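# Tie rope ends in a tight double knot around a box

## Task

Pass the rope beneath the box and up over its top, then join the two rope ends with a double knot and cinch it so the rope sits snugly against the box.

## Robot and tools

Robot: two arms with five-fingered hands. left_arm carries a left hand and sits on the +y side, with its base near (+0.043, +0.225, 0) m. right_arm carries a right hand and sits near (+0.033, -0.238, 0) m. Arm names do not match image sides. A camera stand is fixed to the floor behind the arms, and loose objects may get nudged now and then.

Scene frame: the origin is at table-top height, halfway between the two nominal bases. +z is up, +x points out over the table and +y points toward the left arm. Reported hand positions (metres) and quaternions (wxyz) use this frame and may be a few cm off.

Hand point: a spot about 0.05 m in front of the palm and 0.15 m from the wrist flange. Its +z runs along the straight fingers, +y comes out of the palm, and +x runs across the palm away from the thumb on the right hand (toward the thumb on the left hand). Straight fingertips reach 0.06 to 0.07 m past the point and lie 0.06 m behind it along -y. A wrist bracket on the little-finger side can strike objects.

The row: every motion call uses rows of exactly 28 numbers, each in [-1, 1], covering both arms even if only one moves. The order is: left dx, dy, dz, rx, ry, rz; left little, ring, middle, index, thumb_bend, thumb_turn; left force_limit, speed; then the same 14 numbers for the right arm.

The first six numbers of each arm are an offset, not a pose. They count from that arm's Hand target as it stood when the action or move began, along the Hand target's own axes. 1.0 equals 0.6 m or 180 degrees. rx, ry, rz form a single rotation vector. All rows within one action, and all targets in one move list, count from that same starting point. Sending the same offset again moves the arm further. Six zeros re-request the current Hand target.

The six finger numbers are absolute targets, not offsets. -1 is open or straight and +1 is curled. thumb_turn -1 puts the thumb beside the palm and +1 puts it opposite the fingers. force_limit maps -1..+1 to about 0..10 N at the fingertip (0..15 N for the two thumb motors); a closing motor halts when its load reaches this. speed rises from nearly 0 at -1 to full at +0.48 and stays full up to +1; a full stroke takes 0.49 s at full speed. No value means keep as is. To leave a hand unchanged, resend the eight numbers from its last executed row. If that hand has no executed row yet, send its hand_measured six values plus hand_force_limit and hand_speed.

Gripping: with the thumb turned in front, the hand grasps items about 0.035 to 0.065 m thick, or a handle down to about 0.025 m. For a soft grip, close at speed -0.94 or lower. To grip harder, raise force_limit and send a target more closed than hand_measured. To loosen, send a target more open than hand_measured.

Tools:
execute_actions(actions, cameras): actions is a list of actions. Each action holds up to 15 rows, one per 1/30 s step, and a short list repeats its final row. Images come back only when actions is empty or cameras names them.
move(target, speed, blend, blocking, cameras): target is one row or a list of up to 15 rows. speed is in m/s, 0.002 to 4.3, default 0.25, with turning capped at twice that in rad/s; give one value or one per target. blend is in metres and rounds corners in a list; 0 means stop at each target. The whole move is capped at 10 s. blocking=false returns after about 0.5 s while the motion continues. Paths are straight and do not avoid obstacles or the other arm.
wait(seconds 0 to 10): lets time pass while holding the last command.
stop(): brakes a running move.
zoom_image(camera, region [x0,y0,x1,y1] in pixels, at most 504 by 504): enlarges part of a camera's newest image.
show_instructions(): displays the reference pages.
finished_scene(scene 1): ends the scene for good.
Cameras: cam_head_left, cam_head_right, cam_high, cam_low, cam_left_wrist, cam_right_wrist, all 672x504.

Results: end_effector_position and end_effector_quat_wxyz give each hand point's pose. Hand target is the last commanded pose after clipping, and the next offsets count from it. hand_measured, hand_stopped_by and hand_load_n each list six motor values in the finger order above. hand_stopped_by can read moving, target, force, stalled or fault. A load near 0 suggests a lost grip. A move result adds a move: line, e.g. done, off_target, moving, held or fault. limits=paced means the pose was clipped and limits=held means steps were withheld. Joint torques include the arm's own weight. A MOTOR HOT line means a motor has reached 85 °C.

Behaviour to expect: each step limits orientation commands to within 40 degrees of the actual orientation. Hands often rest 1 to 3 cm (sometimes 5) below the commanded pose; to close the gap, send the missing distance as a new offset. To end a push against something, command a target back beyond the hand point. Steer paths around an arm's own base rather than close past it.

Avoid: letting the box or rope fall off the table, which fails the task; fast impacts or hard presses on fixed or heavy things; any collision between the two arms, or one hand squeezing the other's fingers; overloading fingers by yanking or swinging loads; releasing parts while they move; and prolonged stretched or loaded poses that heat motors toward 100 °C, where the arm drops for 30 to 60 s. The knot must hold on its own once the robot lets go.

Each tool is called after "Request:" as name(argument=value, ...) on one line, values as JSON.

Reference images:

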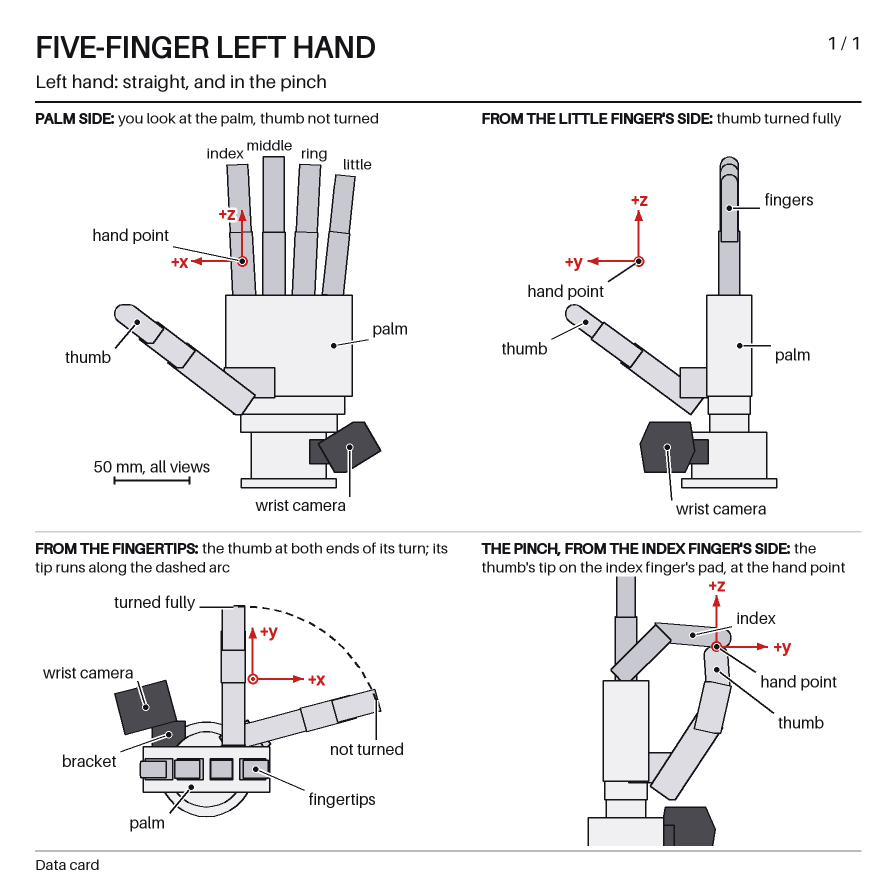

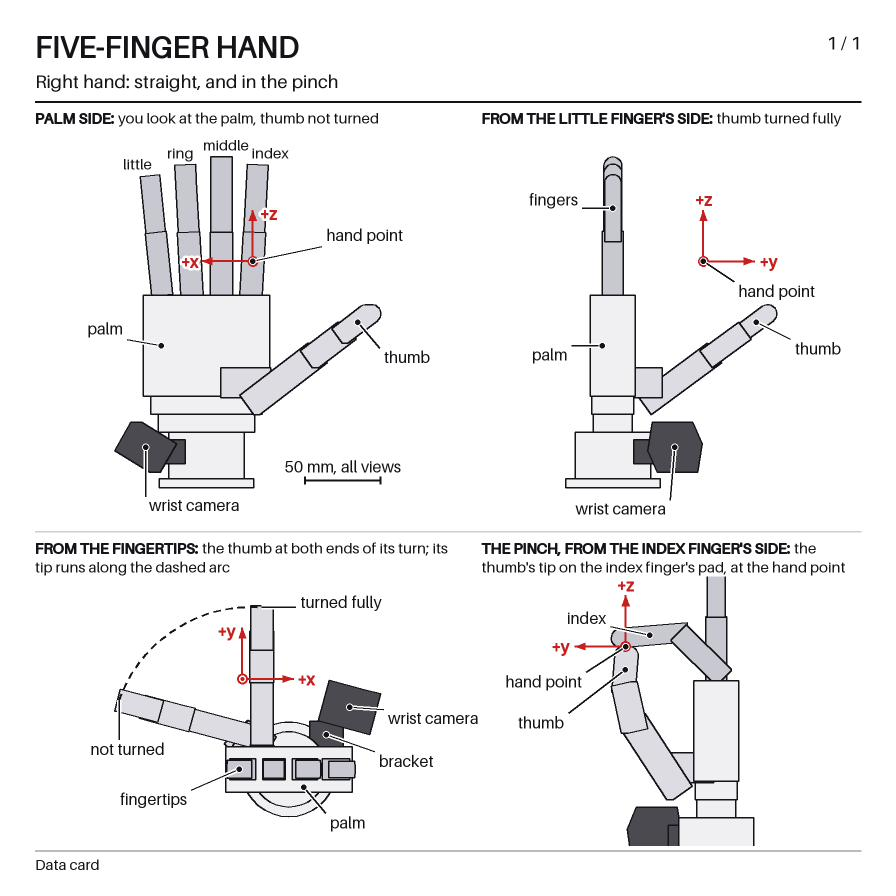

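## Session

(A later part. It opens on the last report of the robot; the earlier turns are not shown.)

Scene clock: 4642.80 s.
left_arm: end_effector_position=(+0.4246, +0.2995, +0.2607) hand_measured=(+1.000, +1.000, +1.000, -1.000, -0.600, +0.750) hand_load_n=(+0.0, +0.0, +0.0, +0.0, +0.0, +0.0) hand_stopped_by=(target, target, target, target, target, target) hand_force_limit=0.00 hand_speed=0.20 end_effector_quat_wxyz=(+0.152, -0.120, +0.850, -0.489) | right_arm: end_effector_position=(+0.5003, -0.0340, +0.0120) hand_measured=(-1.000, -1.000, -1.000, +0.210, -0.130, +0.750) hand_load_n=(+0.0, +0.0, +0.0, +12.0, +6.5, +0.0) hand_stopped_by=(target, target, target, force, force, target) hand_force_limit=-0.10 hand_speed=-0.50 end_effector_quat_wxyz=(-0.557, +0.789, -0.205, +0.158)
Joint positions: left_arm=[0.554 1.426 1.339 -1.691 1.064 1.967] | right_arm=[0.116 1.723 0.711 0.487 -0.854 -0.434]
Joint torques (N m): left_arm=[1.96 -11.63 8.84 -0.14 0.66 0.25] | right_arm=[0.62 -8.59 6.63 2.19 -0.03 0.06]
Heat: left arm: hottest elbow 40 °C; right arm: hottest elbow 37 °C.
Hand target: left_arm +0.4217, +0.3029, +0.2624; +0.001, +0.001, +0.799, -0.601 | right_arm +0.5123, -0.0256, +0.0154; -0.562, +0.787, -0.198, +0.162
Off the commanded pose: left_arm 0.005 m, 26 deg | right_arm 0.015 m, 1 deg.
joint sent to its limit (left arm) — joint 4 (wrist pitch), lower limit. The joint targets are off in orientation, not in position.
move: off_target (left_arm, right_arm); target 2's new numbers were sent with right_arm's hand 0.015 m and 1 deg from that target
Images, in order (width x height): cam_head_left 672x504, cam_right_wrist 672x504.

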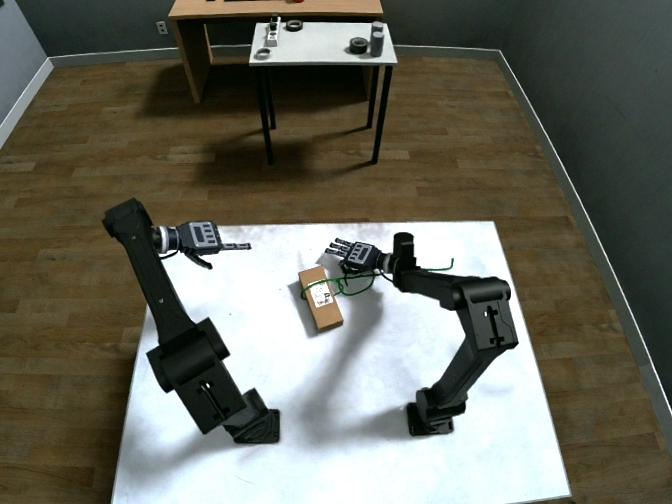

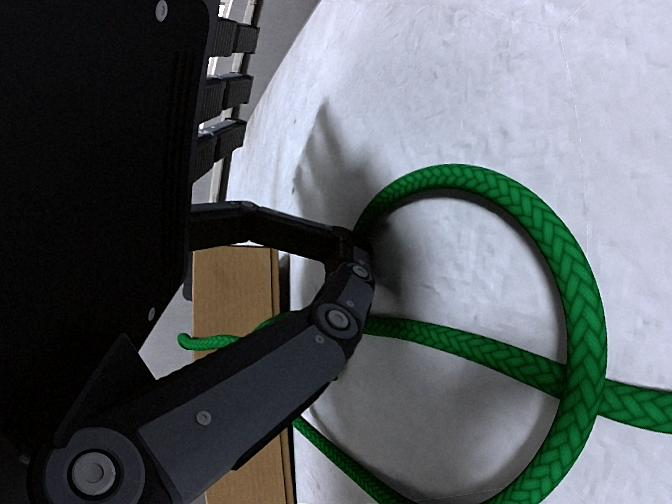

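Request:
move(target=[0,0,0,0,0,0,1,1,1,-1,-0.6,0.75,0,0.2,0.0492,0.0182,-0.0694,0,0,0,-1,-1,-1,0.41,0.0,0.75,-0.1,-0.5], speed=0.08, cameras=["cam_right_wrist","cam_head_left","cam_head_right"])

Request:
zoom_image(camera="cam_head_left", region=[320, 230, 410, 298])

Request:
zoom_image(camera="cam_head_right", region=[330, 240, 420, 308])

Scene clock: 4650.63 s.
left_arm: end_effector_position=(+0.4246, +0.2995, +0.2607) hand_measured=(+1.000, +1.000, +1.000, -1.000, -0.600, +0.750) hand_load_n=(+0.0, +0.5, +0.0, +0.0, +0.0, +0.0) hand_stopped_by=(target, target, target, target, target, target) hand_force_limit=0.00 hand_speed=0.20 end_effector_quat_wxyz=(+0.152, -0.120, +0.850, -0.489) | right_arm: end_effector_position=(+0.5001, -0.0688, +0.0121) hand_measured=(-1.000, -1.000, -1.000, +0.210, -0.130, +0.750) hand_load_n=(+0.0, +0.0, +0.0, +12.5, +6.0, +0.5) hand_stopped_by=(target, target, target, force, force, target) hand_force_limit=-0.10 hand_speed=-0.50 end_effector_quat_wxyz=(-0.564, +0.787, -0.206, +0.143)
Joint positions: left_arm=[0.554 1.426 1.339 -1.691 1.064 1.967] | right_arm=[0.023 1.724 0.725 0.405 -0.956 -0.496]
Joint torques (N m): left_arm=[2.02 -11.75 8.84 -0.16 0.66 0.25] | right_arm=[-2.2 -9.99 6.58 0.94 -0.21 -0.28]
Heat: left arm: hottest elbow 40 °C; right arm: hottest elbow 37 °C.
Hand target: left_arm +0.4217, +0.3029, +0.2624; +0.001, +0.001, +0.799, -0.601 | right_arm +0.5167, -0.0774, +0.0193; -0.562, +0.787, -0.198, +0.163
Off the commanded pose: left_arm 0.005 m, 26 deg | right_arm 0.020 m, 2 deg.
joint sent to its limit (left arm) — joint 4 (wrist pitch), lower limit. The joint targets are off in orientation, not in position.
move: off_target (left_arm, right_arm)
Images, in order (width x height): cam_head_left 672x504, cam_head_right 672x504, cam_right_wrist 672x504.

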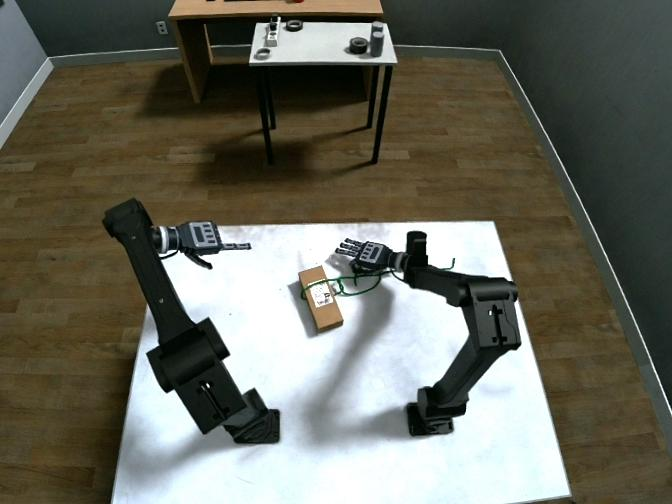

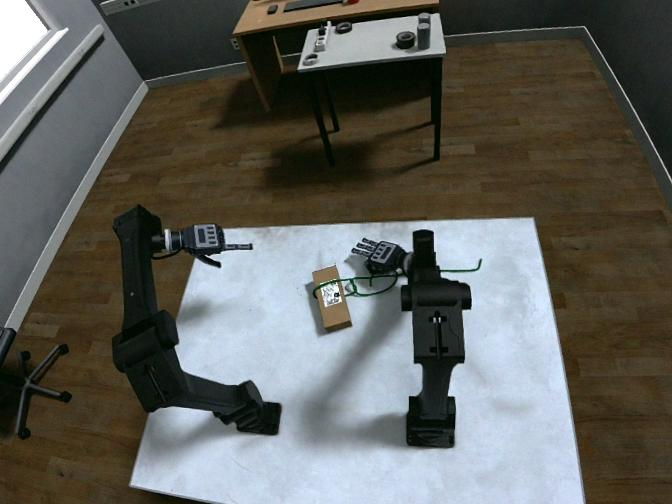

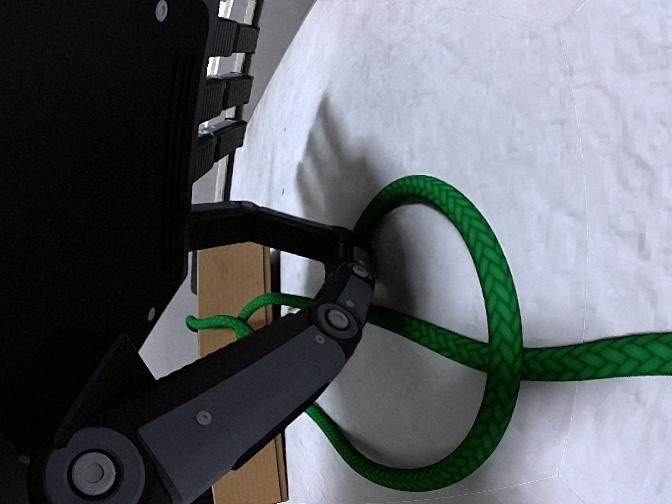

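Scaled by 5.600 from the camera's 672x504 image, which has a finer 960x720 frame.

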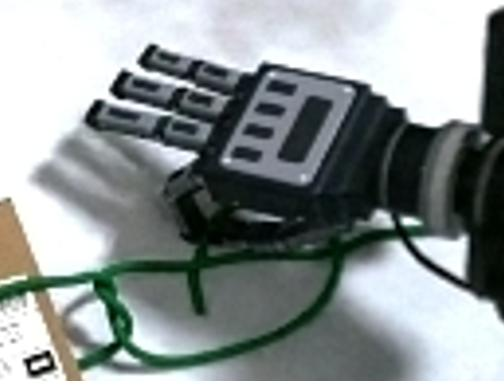

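Scaled by 5.600 from the camera's 672x504 image, which has a finer 960x720 frame.

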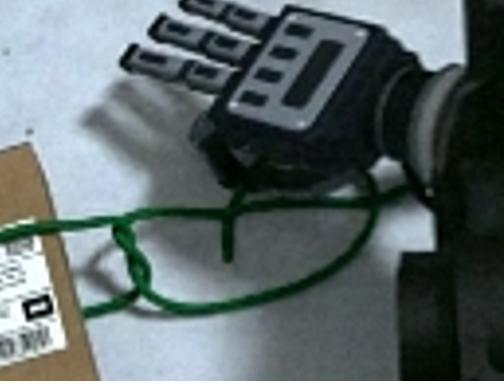

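Request:
move(target=[0,0,0,0,0,0,1,1,1,-1,-0.6,0.75,0,0.2,-0.0357,0.0125,-0.0254,0,0,0,-1,-1,-1,0.41,0.0,0.75,-0.1,-0.5], speed=0.06, cameras=["cam_head_left","cam_head_right"])

Request:
zoom_image(camera="cam_head_left", region=[320, 230, 410, 298])

Request:
zoom_image(camera="cam_head_right", region=[340, 250, 400, 295])

Scene clock: 4658.50 s.
left_arm: end_effector_position=(+0.4246, +0.2995, +0.2607) hand_measured=(+1.000, +1.000, +1.000, -1.000, -0.600, +0.750) hand_load_n=(+0.0, +0.0, +0.0, +0.0, +0.0, +0.0) hand_stopped_by=(target, target, target, target, target, target) hand_force_limit=0.00 hand_speed=0.20 end_effector_quat_wxyz=(+0.152, -0.120, +0.850, -0.489) | right_arm: end_effector_position=(+0.4861, -0.0743, +0.0123) hand_measured=(-1.000, -1.000, -1.000, +0.210, -0.130, +0.750) hand_load_n=(+0.0, -0.5, +0.0, +12.5, +6.0, +0.5) hand_stopped_by=(target, target, target, force, force, target) hand_force_limit=-0.10 hand_speed=-0.50 end_effector_quat_wxyz=(-0.561, +0.788, -0.205, +0.147)
Joint positions: left_arm=[0.554 1.426 1.339 -1.691 1.064 1.967] | right_arm=[0.013 1.693 0.684 0.405 -0.958 -0.515]
Joint torques (N m): left_arm=[2.02 -11.69 8.83 -0.13 0.66 0.25] | right_arm=[-2.08 -10.17 4.14 2.07 -0.46 -0.19]
Heat: left arm: hottest elbow 40 °C; right arm: hottest elbow 37 °C.
Hand target: left_arm +0.4217, +0.3029, +0.2624; +0.001, +0.001, +0.799, -0.601 | right_arm +0.4899, -0.0815, +0.0163; -0.562, +0.787, -0.198, +0.162
Off the commanded pose: left_arm 0.005 m, 26 deg | right_arm 0.009 m, 2 deg.
joint sent to its limit (left arm) — joint 4 (wrist pitch), lower limit. The joint targets are off in orientation, not in position.
move: off_target (left_arm)
Images, in order (width x height): cam_head_left 672x504, cam_head_right 672x504.

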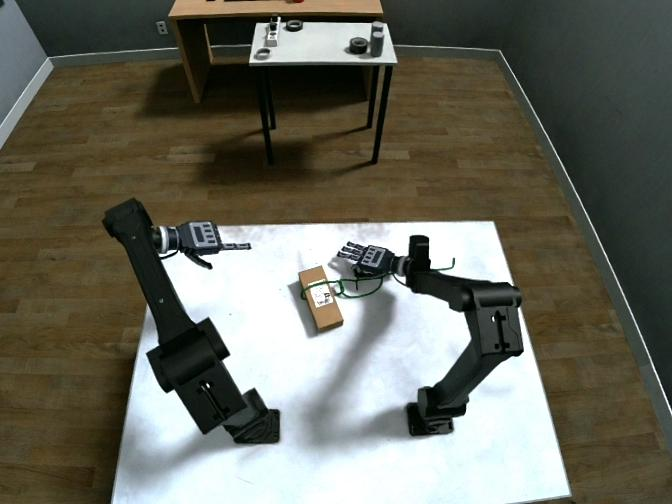

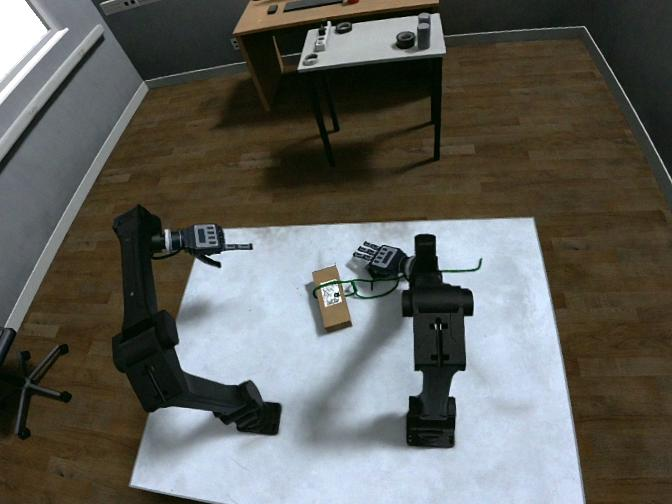

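Scaled by 5.600 from the camera's 672x504 image, which has a finer 960x720 frame.

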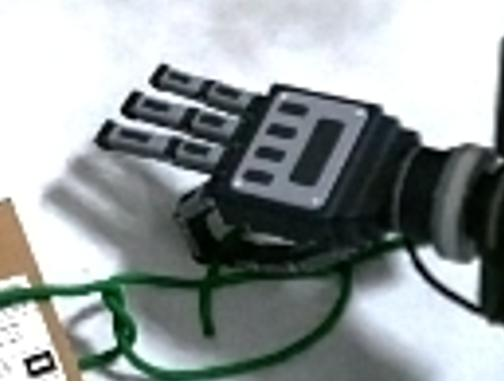

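Scaled by 8.400 from the camera's 672x504 image, which has a finer 960x720 frame.

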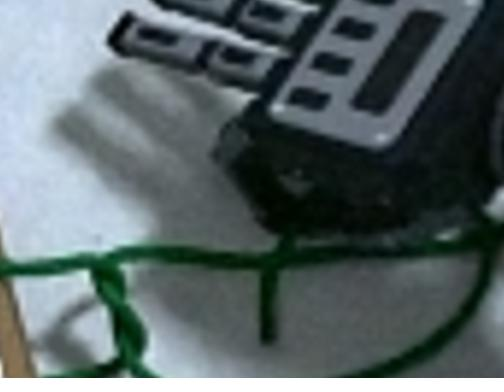

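Request:
move(target=[[0,0,0,0,0,0,1,1,1,-1,-0.6,0.75,0,0.2,0,0,0,0,0,0,-1,-1,-1,-0.15,-0.17,0.75,0,-0.3],[0,0,0,0,0,0,1,1,1,-1,-0.6,0.75,0,0.2,0,-0.16,-0.046,0,0,0,-1,-1,-1,-0.15,-0.17,0.75,0,-0.3]], speed=0.12, cameras=["cam_right_wrist","cam_head_left"])

Request:
zoom_image(camera="cam_right_wrist", region=[330, 180, 672, 450])

Request:
zoom_image(camera="cam_head_left", region=[320, 230, 410, 298])

Scene clock: 4664.80 s.
left_arm: end_effector_position=(+0.4246, +0.2995, +0.2607) hand_measured=(+1.000, +1.000, +1.000, -1.000, -0.600, +0.750) hand_load_n=(+0.0, +0.0, +0.5, +0.0, +0.0, +0.0) hand_stopped_by=(target, target, target, target, target, target) hand_force_limit=0.00 hand_speed=0.20 end_effector_quat_wxyz=(+0.152, -0.120, +0.850, -0.489) | right_arm: end_effector_position=(+0.4732, -0.0756, +0.1002) hand_measured=(-1.000, -1.000, -1.000, -0.150, -0.170, +0.750) hand_load_n=(+0.0, +0.0, +0.0, +0.0, +0.0, +0.0) hand_stopped_by=(target, target, target, target, target, target) hand_force_limit=0.00 hand_speed=-0.30 end_effector_quat_wxyz=(-0.559, +0.789, -0.208, +0.147)
Joint positions: left_arm=[0.554 1.426 1.339 -1.691 1.064 1.967] | right_arm=[0.012 1.435 0.717 0.111 -0.953 -0.515]
Joint torques (N m): left_arm=[1.96 -11.63 8.83 -0.16 0.66 0.26] | right_arm=[-0.79 -8.18 8.7 0.95 -0.23 -0.07]
Heat: left arm: hottest elbow 40 °C; right arm: hottest elbow 37 °C.
Hand target: left_arm +0.4217, +0.3029, +0.2624; +0.001, +0.001, +0.799, -0.601 | right_arm +0.4890, -0.0763, +0.1161; -0.562, +0.787, -0.198, +0.163
Off the commanded pose: left_arm 0.005 m, 26 deg | right_arm 0.022 m, 2 deg.
joint sent to its limit (left arm) — joint 4 (wrist pitch), lower limit. The joint targets are off in orientation, not in position.
move: off_target (left_arm, right_arm)
Images, in order (width x height): cam_head_left 672x504, cam_right_wrist 672x504.

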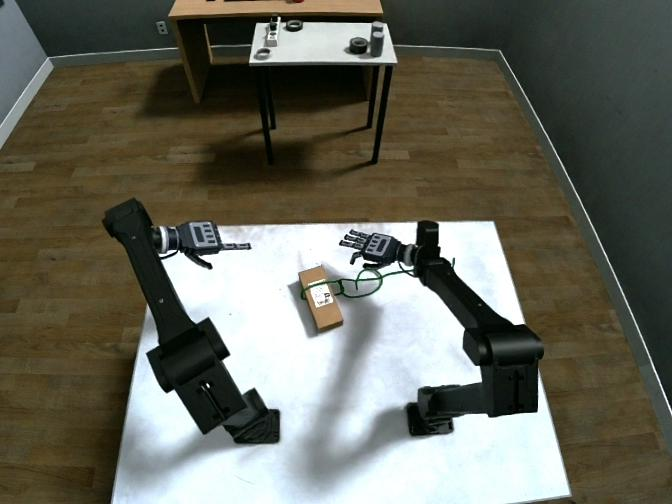

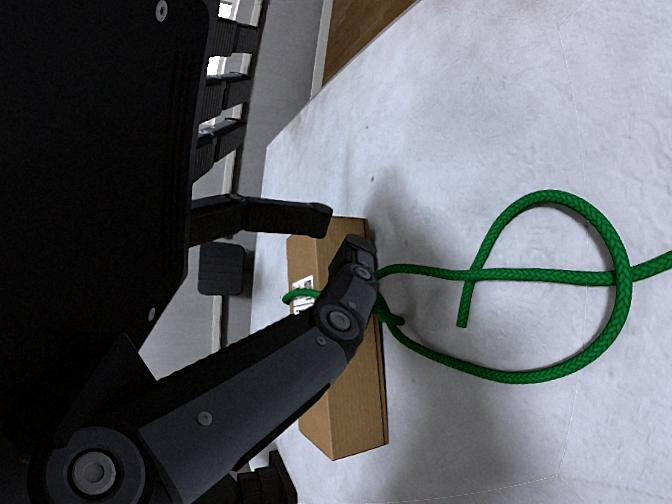

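Scaled by 1.474 from the camera's 672x504 image, which has a finer 960x720 frame.

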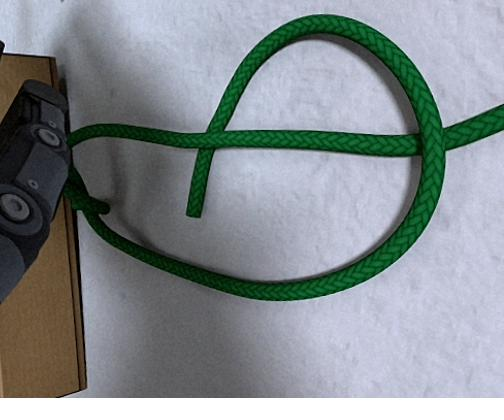

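Scaled by 5.600 from the camera's 672x504 image, which has a finer 960x720 frame.

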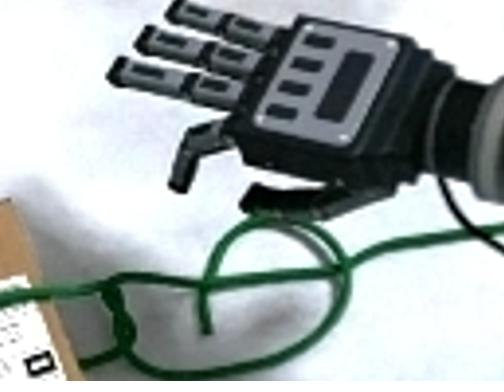

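Request:
move(target=[0,0,0,0,0,0,1,1,1,-1,-0.6,0.75,0,0.2,-0.0662,0.1118,0.009,0,-0.0801,-0.023,-1,-1,-1,0.0,-0.17,0.75,0,-0.3], speed=0.12, cameras=["cam_right_wrist","cam_head_left"])

Request:
zoom_image(camera="cam_head_left", region=[320, 230, 410, 298])

Scene clock: 4692.73 s.
left_arm: end_effector_position=(+0.4246, +0.2995, +0.2607) hand_measured=(+1.000, +1.000, +1.000, -1.000, -0.600, +0.750) hand_load_n=(+0.0, +0.0, +0.0, +0.0, +0.0, +0.5) hand_stopped_by=(target, target, target, target, target, target) hand_force_limit=0.00 hand_speed=0.20 end_effector_quat_wxyz=(+0.152, -0.120, +0.850, -0.489) | right_arm: end_effector_position=(+0.4307, -0.0666, +0.0421) hand_measured=(-1.000, -1.000, -1.000, +0.000, -0.170, +0.750) hand_load_n=(+0.0, +0.0, +0.0, +0.0, +0.0, +0.0) hand_stopped_by=(target, target, target, target, target, target) hand_force_limit=0.00 hand_speed=-0.30 end_effector_quat_wxyz=(-0.575, +0.809, -0.106, +0.067)
Joint positions: left_arm=[0.554 1.426 1.339 -1.691 1.064 1.967] | right_arm=[0.012 1.576 0.728 -0.089 -1.149 -0.879]
Joint torques (N m): left_arm=[2.02 -11.69 8.84 -0.14 0.66 0.26] | right_arm=[-1.9 -8 7.62 0.61 -0.71 -0.23]
Heat: left arm: hottest elbow 40 °C; right arm: hottest elbow 37 °C.
Hand target: left_arm +0.4217, +0.3029, +0.2624; +0.001, +0.001, +0.799, -0.601 | right_arm +0.4485, -0.0718, +0.0494; -0.576, +0.808, -0.097, +0.083
Off the commanded pose: left_arm 0.005 m, 26 deg | right_arm 0.020 m, 2 deg.
joint sent to its limit (left arm) — joint 4 (wrist pitch), lower limit. The joint targets are off in orientation, not in position.
move: off_target (left_arm, right_arm)
Images, in order (width x height): cam_head_left 672x504, cam_right_wrist 672x504.

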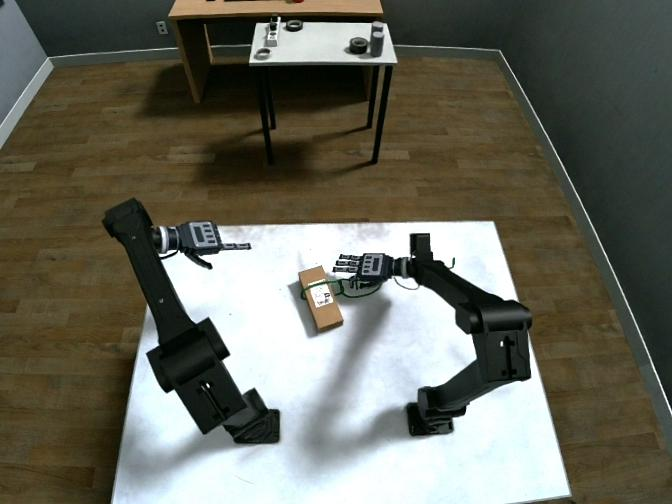

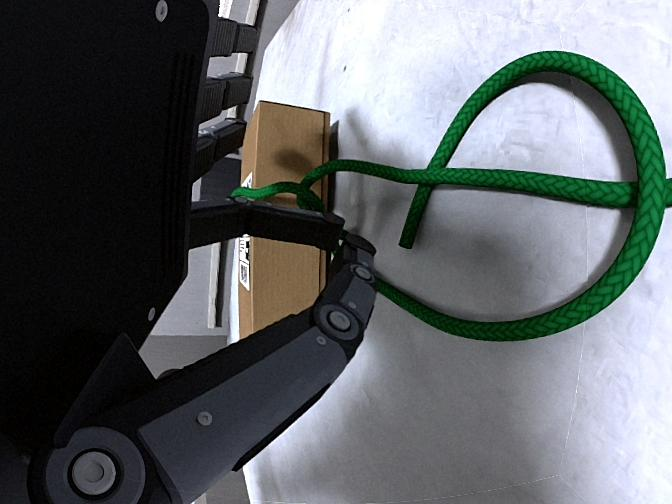

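Scaled by 5.600 from the camera's 672x504 image, which has a finer 960x720 frame.

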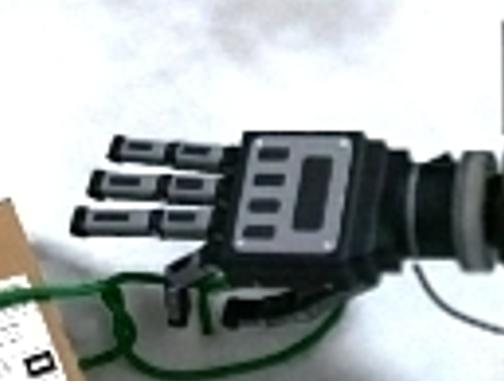

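Request:
move(target=[0,0,0,0,0,0,1,1,1,-1,-0.6,0.75,0,0.2,0.0162,0.034,0.0142,0,0,0,-1,-1,-1,0.0,-0.17,0.75,0,-0.3], speed=0.08, cameras=["cam_right_wrist","cam_head_left"])

Request:
zoom_image(camera="cam_head_left", region=[320, 230, 410, 298])

Scene clock: 4704.53 s.
left_arm: end_effector_position=(+0.4246, +0.2995, +0.2607) hand_measured=(+1.000, +1.000, +1.000, -1.000, -0.600, +0.750) hand_load_n=(+0.0, +0.0, +0.0, +0.0, +0.0, +0.0) hand_stopped_by=(target, target, target, target, target, target) hand_force_limit=0.00 hand_speed=0.20 end_effector_quat_wxyz=(+0.152, -0.120, +0.850, -0.489) | right_arm: end_effector_position=(+0.4368, -0.0674, +0.0206) hand_measured=(-1.000, -1.000, -1.000, +0.000, -0.170, +0.750) hand_load_n=(-0.5, +0.0, +0.0, +0.0, +0.0, +0.0) hand_stopped_by=(target, target, target, target, target, target) hand_force_limit=0.00 hand_speed=-0.30 end_effector_quat_wxyz=(-0.573, +0.810, -0.111, +0.058)
Joint positions: left_arm=[0.554 1.426 1.339 -1.691 1.064 1.967] | right_arm=[0.009 1.649 0.745 -0.063 -1.151 -0.888]
Joint torques (N m): left_arm=[2.02 -11.69 8.84 -0.16 0.66 0.25] | right_arm=[-1.96 -8.53 7.17 1.63 -0.72 -0.2]
Heat: left arm: hottest elbow 40 °C; right arm: hottest elbow 37 °C.
Hand target: left_arm +0.4217, +0.3029, +0.2624; +0.001, +0.001, +0.799, -0.601 | right_arm +0.4587, -0.0729, +0.0276; -0.576, +0.808, -0.097, +0.083
Off the commanded pose: left_arm 0.005 m, 26 deg | right_arm 0.024 m, 3 deg.
joint sent to its limit (left arm) — joint 4 (wrist pitch), lower limit. The joint targets are off in orientation, not in position.
move: off_target (left_arm, right_arm)
Images, in order (width x height): cam_head_left 672x504, cam_right_wrist 672x504.

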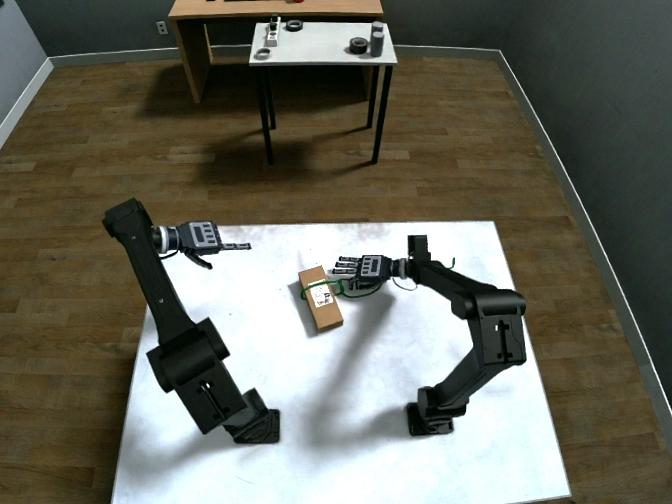

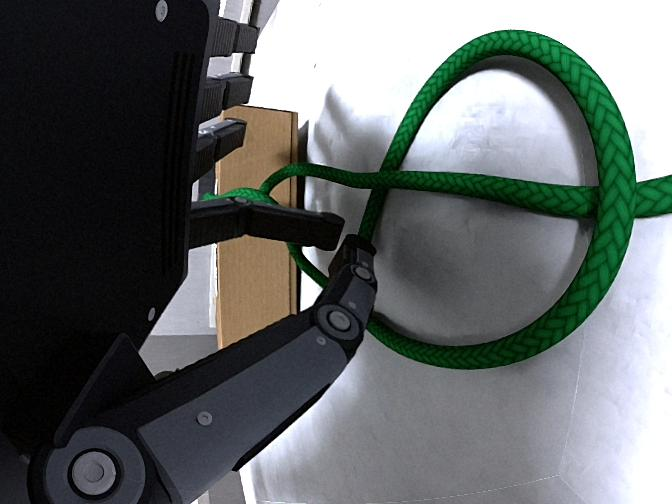

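Scaled by 5.600 from the camera's 672x504 image, which has a finer 960x720 frame.

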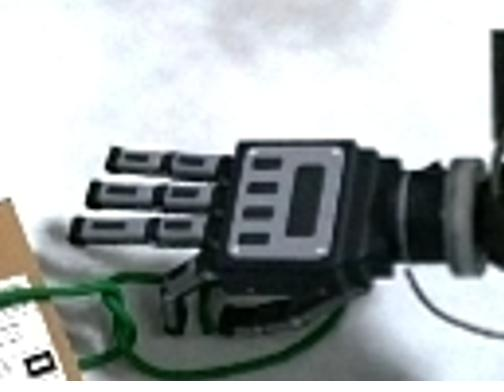

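Request:
move(target=[0,0,0,0,0,0,1,1,1,-1,-0.6,0.75,0,0.2,0.0258,0.0085,0.009,0,0,0,-1,-1,-1,0.0,-0.17,0.75,0,-0.3], speed=0.08, cameras=["cam_right_wrist","cam_head_left"])

Request:
zoom_image(camera="cam_head_left", region=[320, 230, 410, 298])

Scene clock: 4716.70 s.
left_arm: end_effector_position=(+0.4246, +0.2995, +0.2607) hand_measured=(+1.000, +1.000, +1.000, -1.000, -0.600, +0.750) hand_load_n=(+0.0, +0.5, +0.0, +0.0, +0.0, +0.0) hand_stopped_by=(target, target, target, target, target, target) hand_force_limit=0.00 hand_speed=0.20 end_effector_quat_wxyz=(+0.152, -0.120, +0.850, -0.489) | right_arm: end_effector_position=(+0.4521, -0.0676, +0.0147) hand_measured=(-1.000, -1.000, -1.000, +0.000, -0.170, +0.750) hand_load_n=(+0.0, +0.0, +0.0, +0.0, +0.0, +0.0) hand_stopped_by=(target, target, target, target, target, target) hand_force_limit=0.00 hand_speed=-0.30 end_effector_quat_wxyz=(-0.573, +0.810, -0.111, +0.057)
Joint positions: left_arm=[0.554 1.426 1.339 -1.691 1.064 1.967] | right_arm=[0.009 1.695 0.787 -0.063 -1.152 -0.891]
Joint torques (N m): left_arm=[2.02 -11.75 8.84 -0.16 0.66 0.26] | right_arm=[-2.02 -9.11 7.3 1.76 -0.72 -0.19]
Heat: left arm: hottest elbow 40 °C; right arm: hottest elbow 37 °C.
Hand target: left_arm +0.4217, +0.3029, +0.2624; +0.001, +0.001, +0.799, -0.601 | right_arm +0.4746, -0.0734, +0.0213; -0.576, +0.808, -0.097, +0.083
Off the commanded pose: left_arm 0.005 m, 26 deg | right_arm 0.024 m, 3 deg.
joint sent to its limit (left arm) — joint 4 (wrist pitch), lower limit. The joint targets are off in orientation, not in position.
move: off_target (left_arm, right_arm)
Images, in order (width x height): cam_head_left 672x504, cam_right_wrist 672x504.

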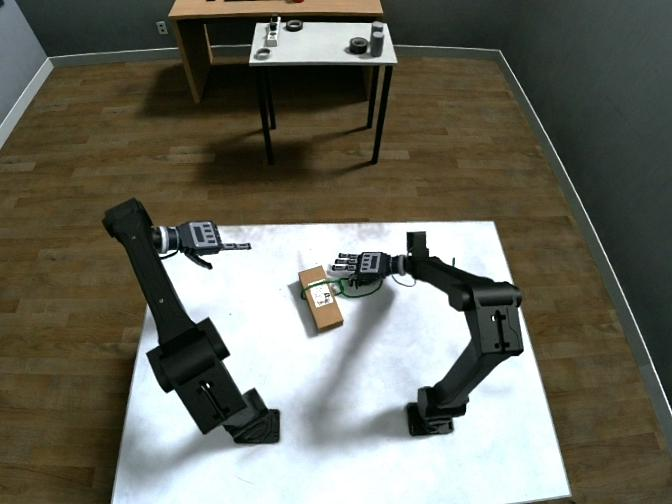

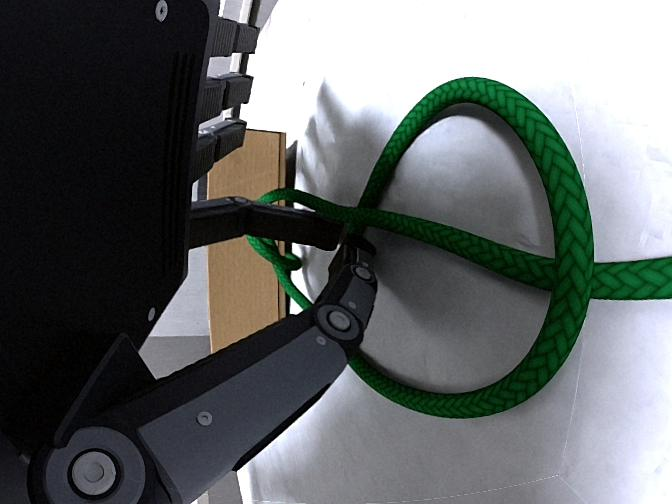

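Scaled by 5.600 from the camera's 672x504 image, which has a finer 960x720 frame.

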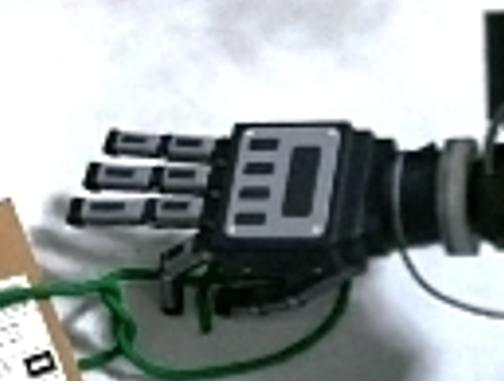

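Request:
zoom_image(camera="cam_head_left", region=[342, 268, 372, 296])

Request:
zoom_image(camera="cam_right_wrist", region=[250, 150, 450, 320])

Scaled by 16.800 from the camera's 672x504 image, which has a finer 960x720 frame.

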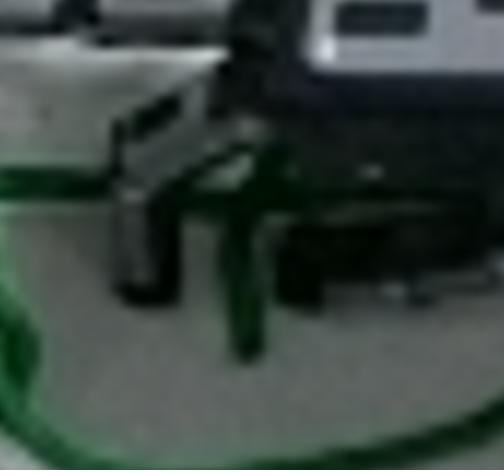

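Scaled by 2.520 from the camera's 672x504 image, which has a finer 960x720 frame.

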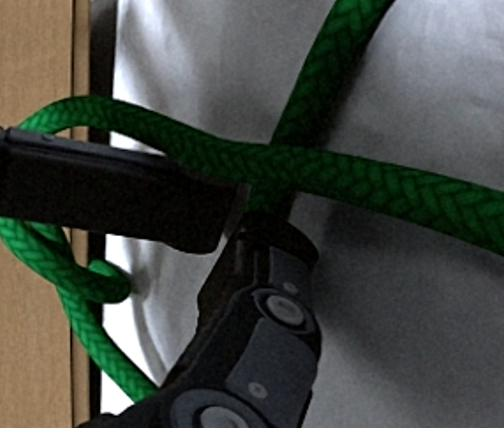

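Request:
move(target=[0,0,0,0,0,0,1,1,1,-1,-0.6,0.75,0,0.2,0.0103,0.0048,0.0024,0,0,0,-1,-1,-1,0.0,-0.17,0.75,0,-0.3], speed=0.08, cameras=["cam_right_wrist","cam_head_left"])

Request:
zoom_image(camera="cam_head_left", region=[342, 268, 372, 296])

Scene clock: 4739.70 s.
left_arm: end_effector_position=(+0.4246, +0.2995, +0.2607) hand_measured=(+1.000, +1.000, +1.000, -1.000, -0.600, +0.750) hand_load_n=(+0.0, +0.0, +0.0, +0.0, +0.0, +0.0) hand_stopped_by=(target, target, target, target, target, target) hand_force_limit=0.00 hand_speed=0.20 end_effector_quat_wxyz=(+0.152, -0.120, +0.850, -0.489) | right_arm: end_effector_position=(+0.4588, -0.0681, +0.0134) hand_measured=(-1.000, -1.000, -1.000, +0.000, -0.170, +0.750) hand_load_n=(+0.0, +0.0, +0.0, +0.0, +0.0, +0.0) hand_stopped_by=(target, target, target, target, target, target) hand_force_limit=0.00 hand_speed=-0.30 end_effector_quat_wxyz=(-0.575, +0.809, -0.110, +0.058)
Joint positions: left_arm=[0.554 1.426 1.339 -1.691 1.064 1.967] | right_arm=[0.006 1.712 0.804 -0.063 -1.156 -0.894]
Joint torques (N m): left_arm=[1.96 -11.69 8.84 -0.14 0.66 0.26] | right_arm=[-2.14 -9.17 7.09 1.63 -0.62 -0.21]
Heat: left arm: hottest elbow 40 °C; right arm: hottest elbow 38 °C.
Hand target: left_arm +0.4217, +0.3029, +0.2624; +0.001, +0.001, +0.799, -0.601 | right_arm +0.4808, -0.0747, +0.0184; -0.576, +0.808, -0.097, +0.083
Off the commanded pose: left_arm 0.005 m, 26 deg | right_arm 0.023 m, 3 deg.
joint sent to its limit (left arm) — joint 4 (wrist pitch), lower limit. The joint targets are off in orientation, not in position.
move: off_target (left_arm, right_arm)
Images, in order (width x height): cam_head_left 672x504, cam_right_wrist 672x504.

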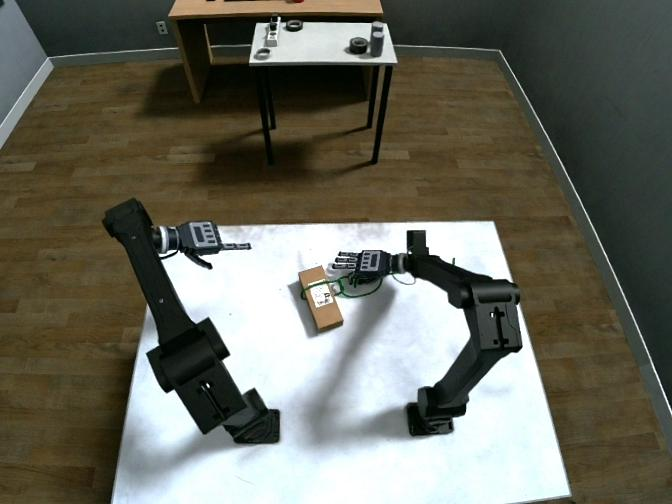

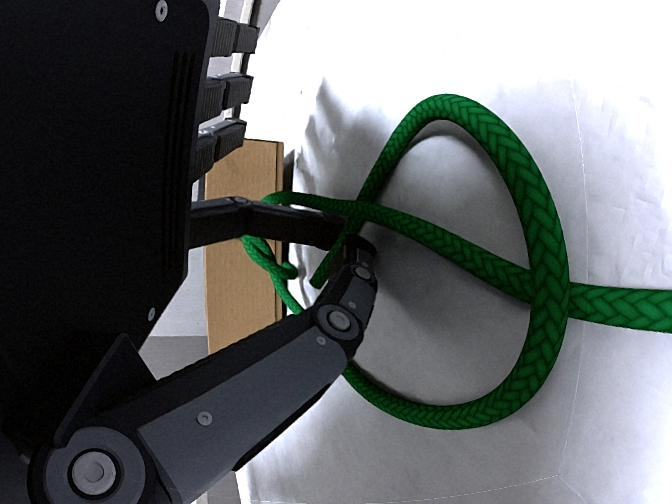

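Scaled by 16.800 from the camera's 672x504 image, which has a finer 960x720 frame.

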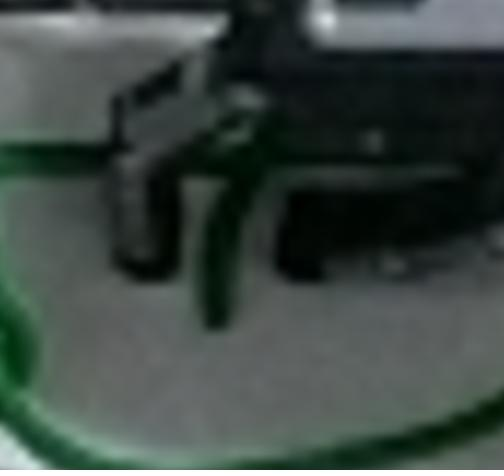

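Request:
move(target=[[0,0,0,0,0,0,1,1,1,-1,-0.6,0.75,0,0.2,0,0.0015,0.0025,0,0,0,-1,-1,-1,0.0,-0.17,0.75,0,-0.3],[0,0,0,0,0,0,1,1,1,-1,-0.6,0.75,0,0.2,0,0.0015,0.0025,0,0,0,-1,-1,-1,0.4,-0.17,0.75,-0.2,-0.5]], speed=0.08, cameras=["cam_right_wrist","cam_head_left"])

Request:
zoom_image(camera="cam_head_left", region=[342, 268, 372, 296])

Scene clock: 4757.30 s.
left_arm: end_effector_position=(+0.4246, +0.2995, +0.2607) hand_measured=(+1.000, +1.000, +1.000, -1.000, -0.600, +0.750) hand_load_n=(+0.0, +0.0, +0.0, +0.0, +0.0, +0.0) hand_stopped_by=(target, target, target, target, target, target) hand_force_limit=0.00 hand_speed=0.20 end_effector_quat_wxyz=(+0.152, -0.120, +0.850, -0.489) | right_arm: end_effector_position=(+0.4607, -0.0680, +0.0131) hand_measured=(-1.000, -1.000, -1.000, +0.222, -0.172, +0.750) hand_load_n=(-0.5, -0.5, +0.0, +9.0, +5.5, -1.0) hand_stopped_by=(target, target, target, force, target, target) hand_force_limit=-0.20 hand_speed=-0.50 end_effector_quat_wxyz=(-0.576, +0.808, -0.108, +0.061)
Joint positions: left_arm=[0.554 1.426 1.339 -1.691 1.064 1.967] | right_arm=[0.006 1.716 0.806 -0.054 -1.157 -0.894]
Joint torques (N m): left_arm=[1.96 -11.75 8.84 -0.14 0.66 0.25] | right_arm=[-1.79 -9.17 6.99 1.65 -0.49 -0.16]
Heat: left arm: hottest elbow 40 °C; right arm: hottest elbow 38 °C.
Hand target: left_arm +0.4217, +0.3029, +0.2624; +0.001, +0.001, +0.799, -0.601 | right_arm +0.4810, -0.0736, +0.0169; -0.576, +0.808, -0.097, +0.083
Off the commanded pose: left_arm 0.005 m, 26 deg | right_arm 0.022 m, 3 deg.
joint sent to its limit (left arm) — joint 4 (wrist pitch), lower limit. The joint targets are off in orientation, not in position.
move: off_target (left_arm, right_arm); target 2's new numbers were sent with right_arm's hand 0.022 m and 3 deg from that target
Images, in order (width x height): cam_head_left 672x504, cam_right_wrist 672x504.

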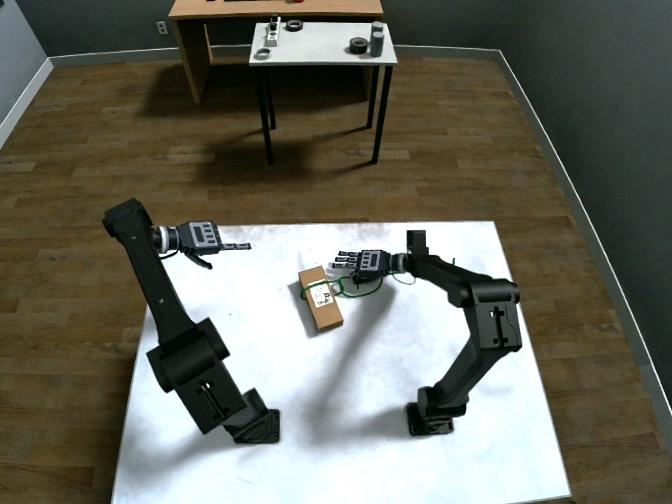

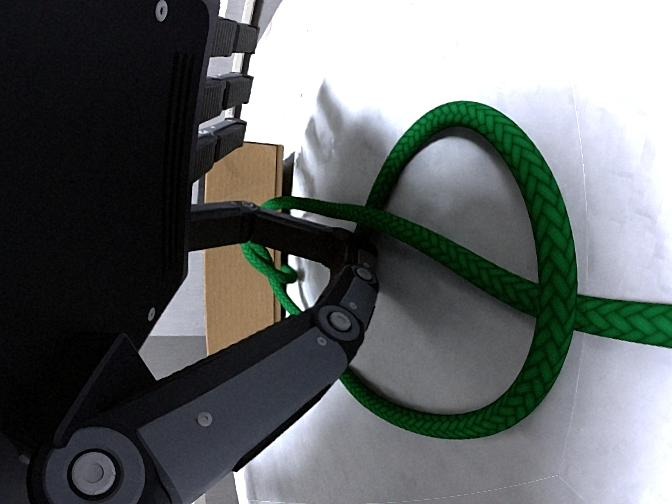

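Scaled by 16.800 from the camera's 672x504 image, which has a finer 960x720 frame.

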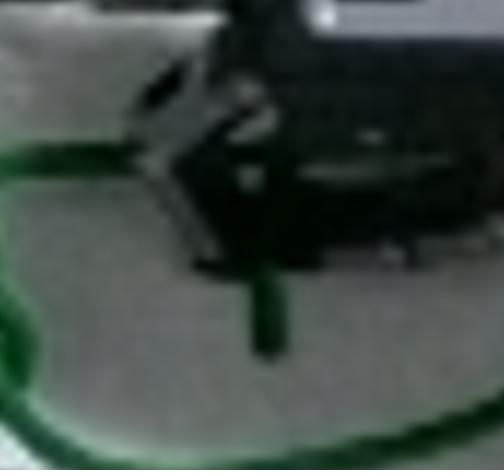

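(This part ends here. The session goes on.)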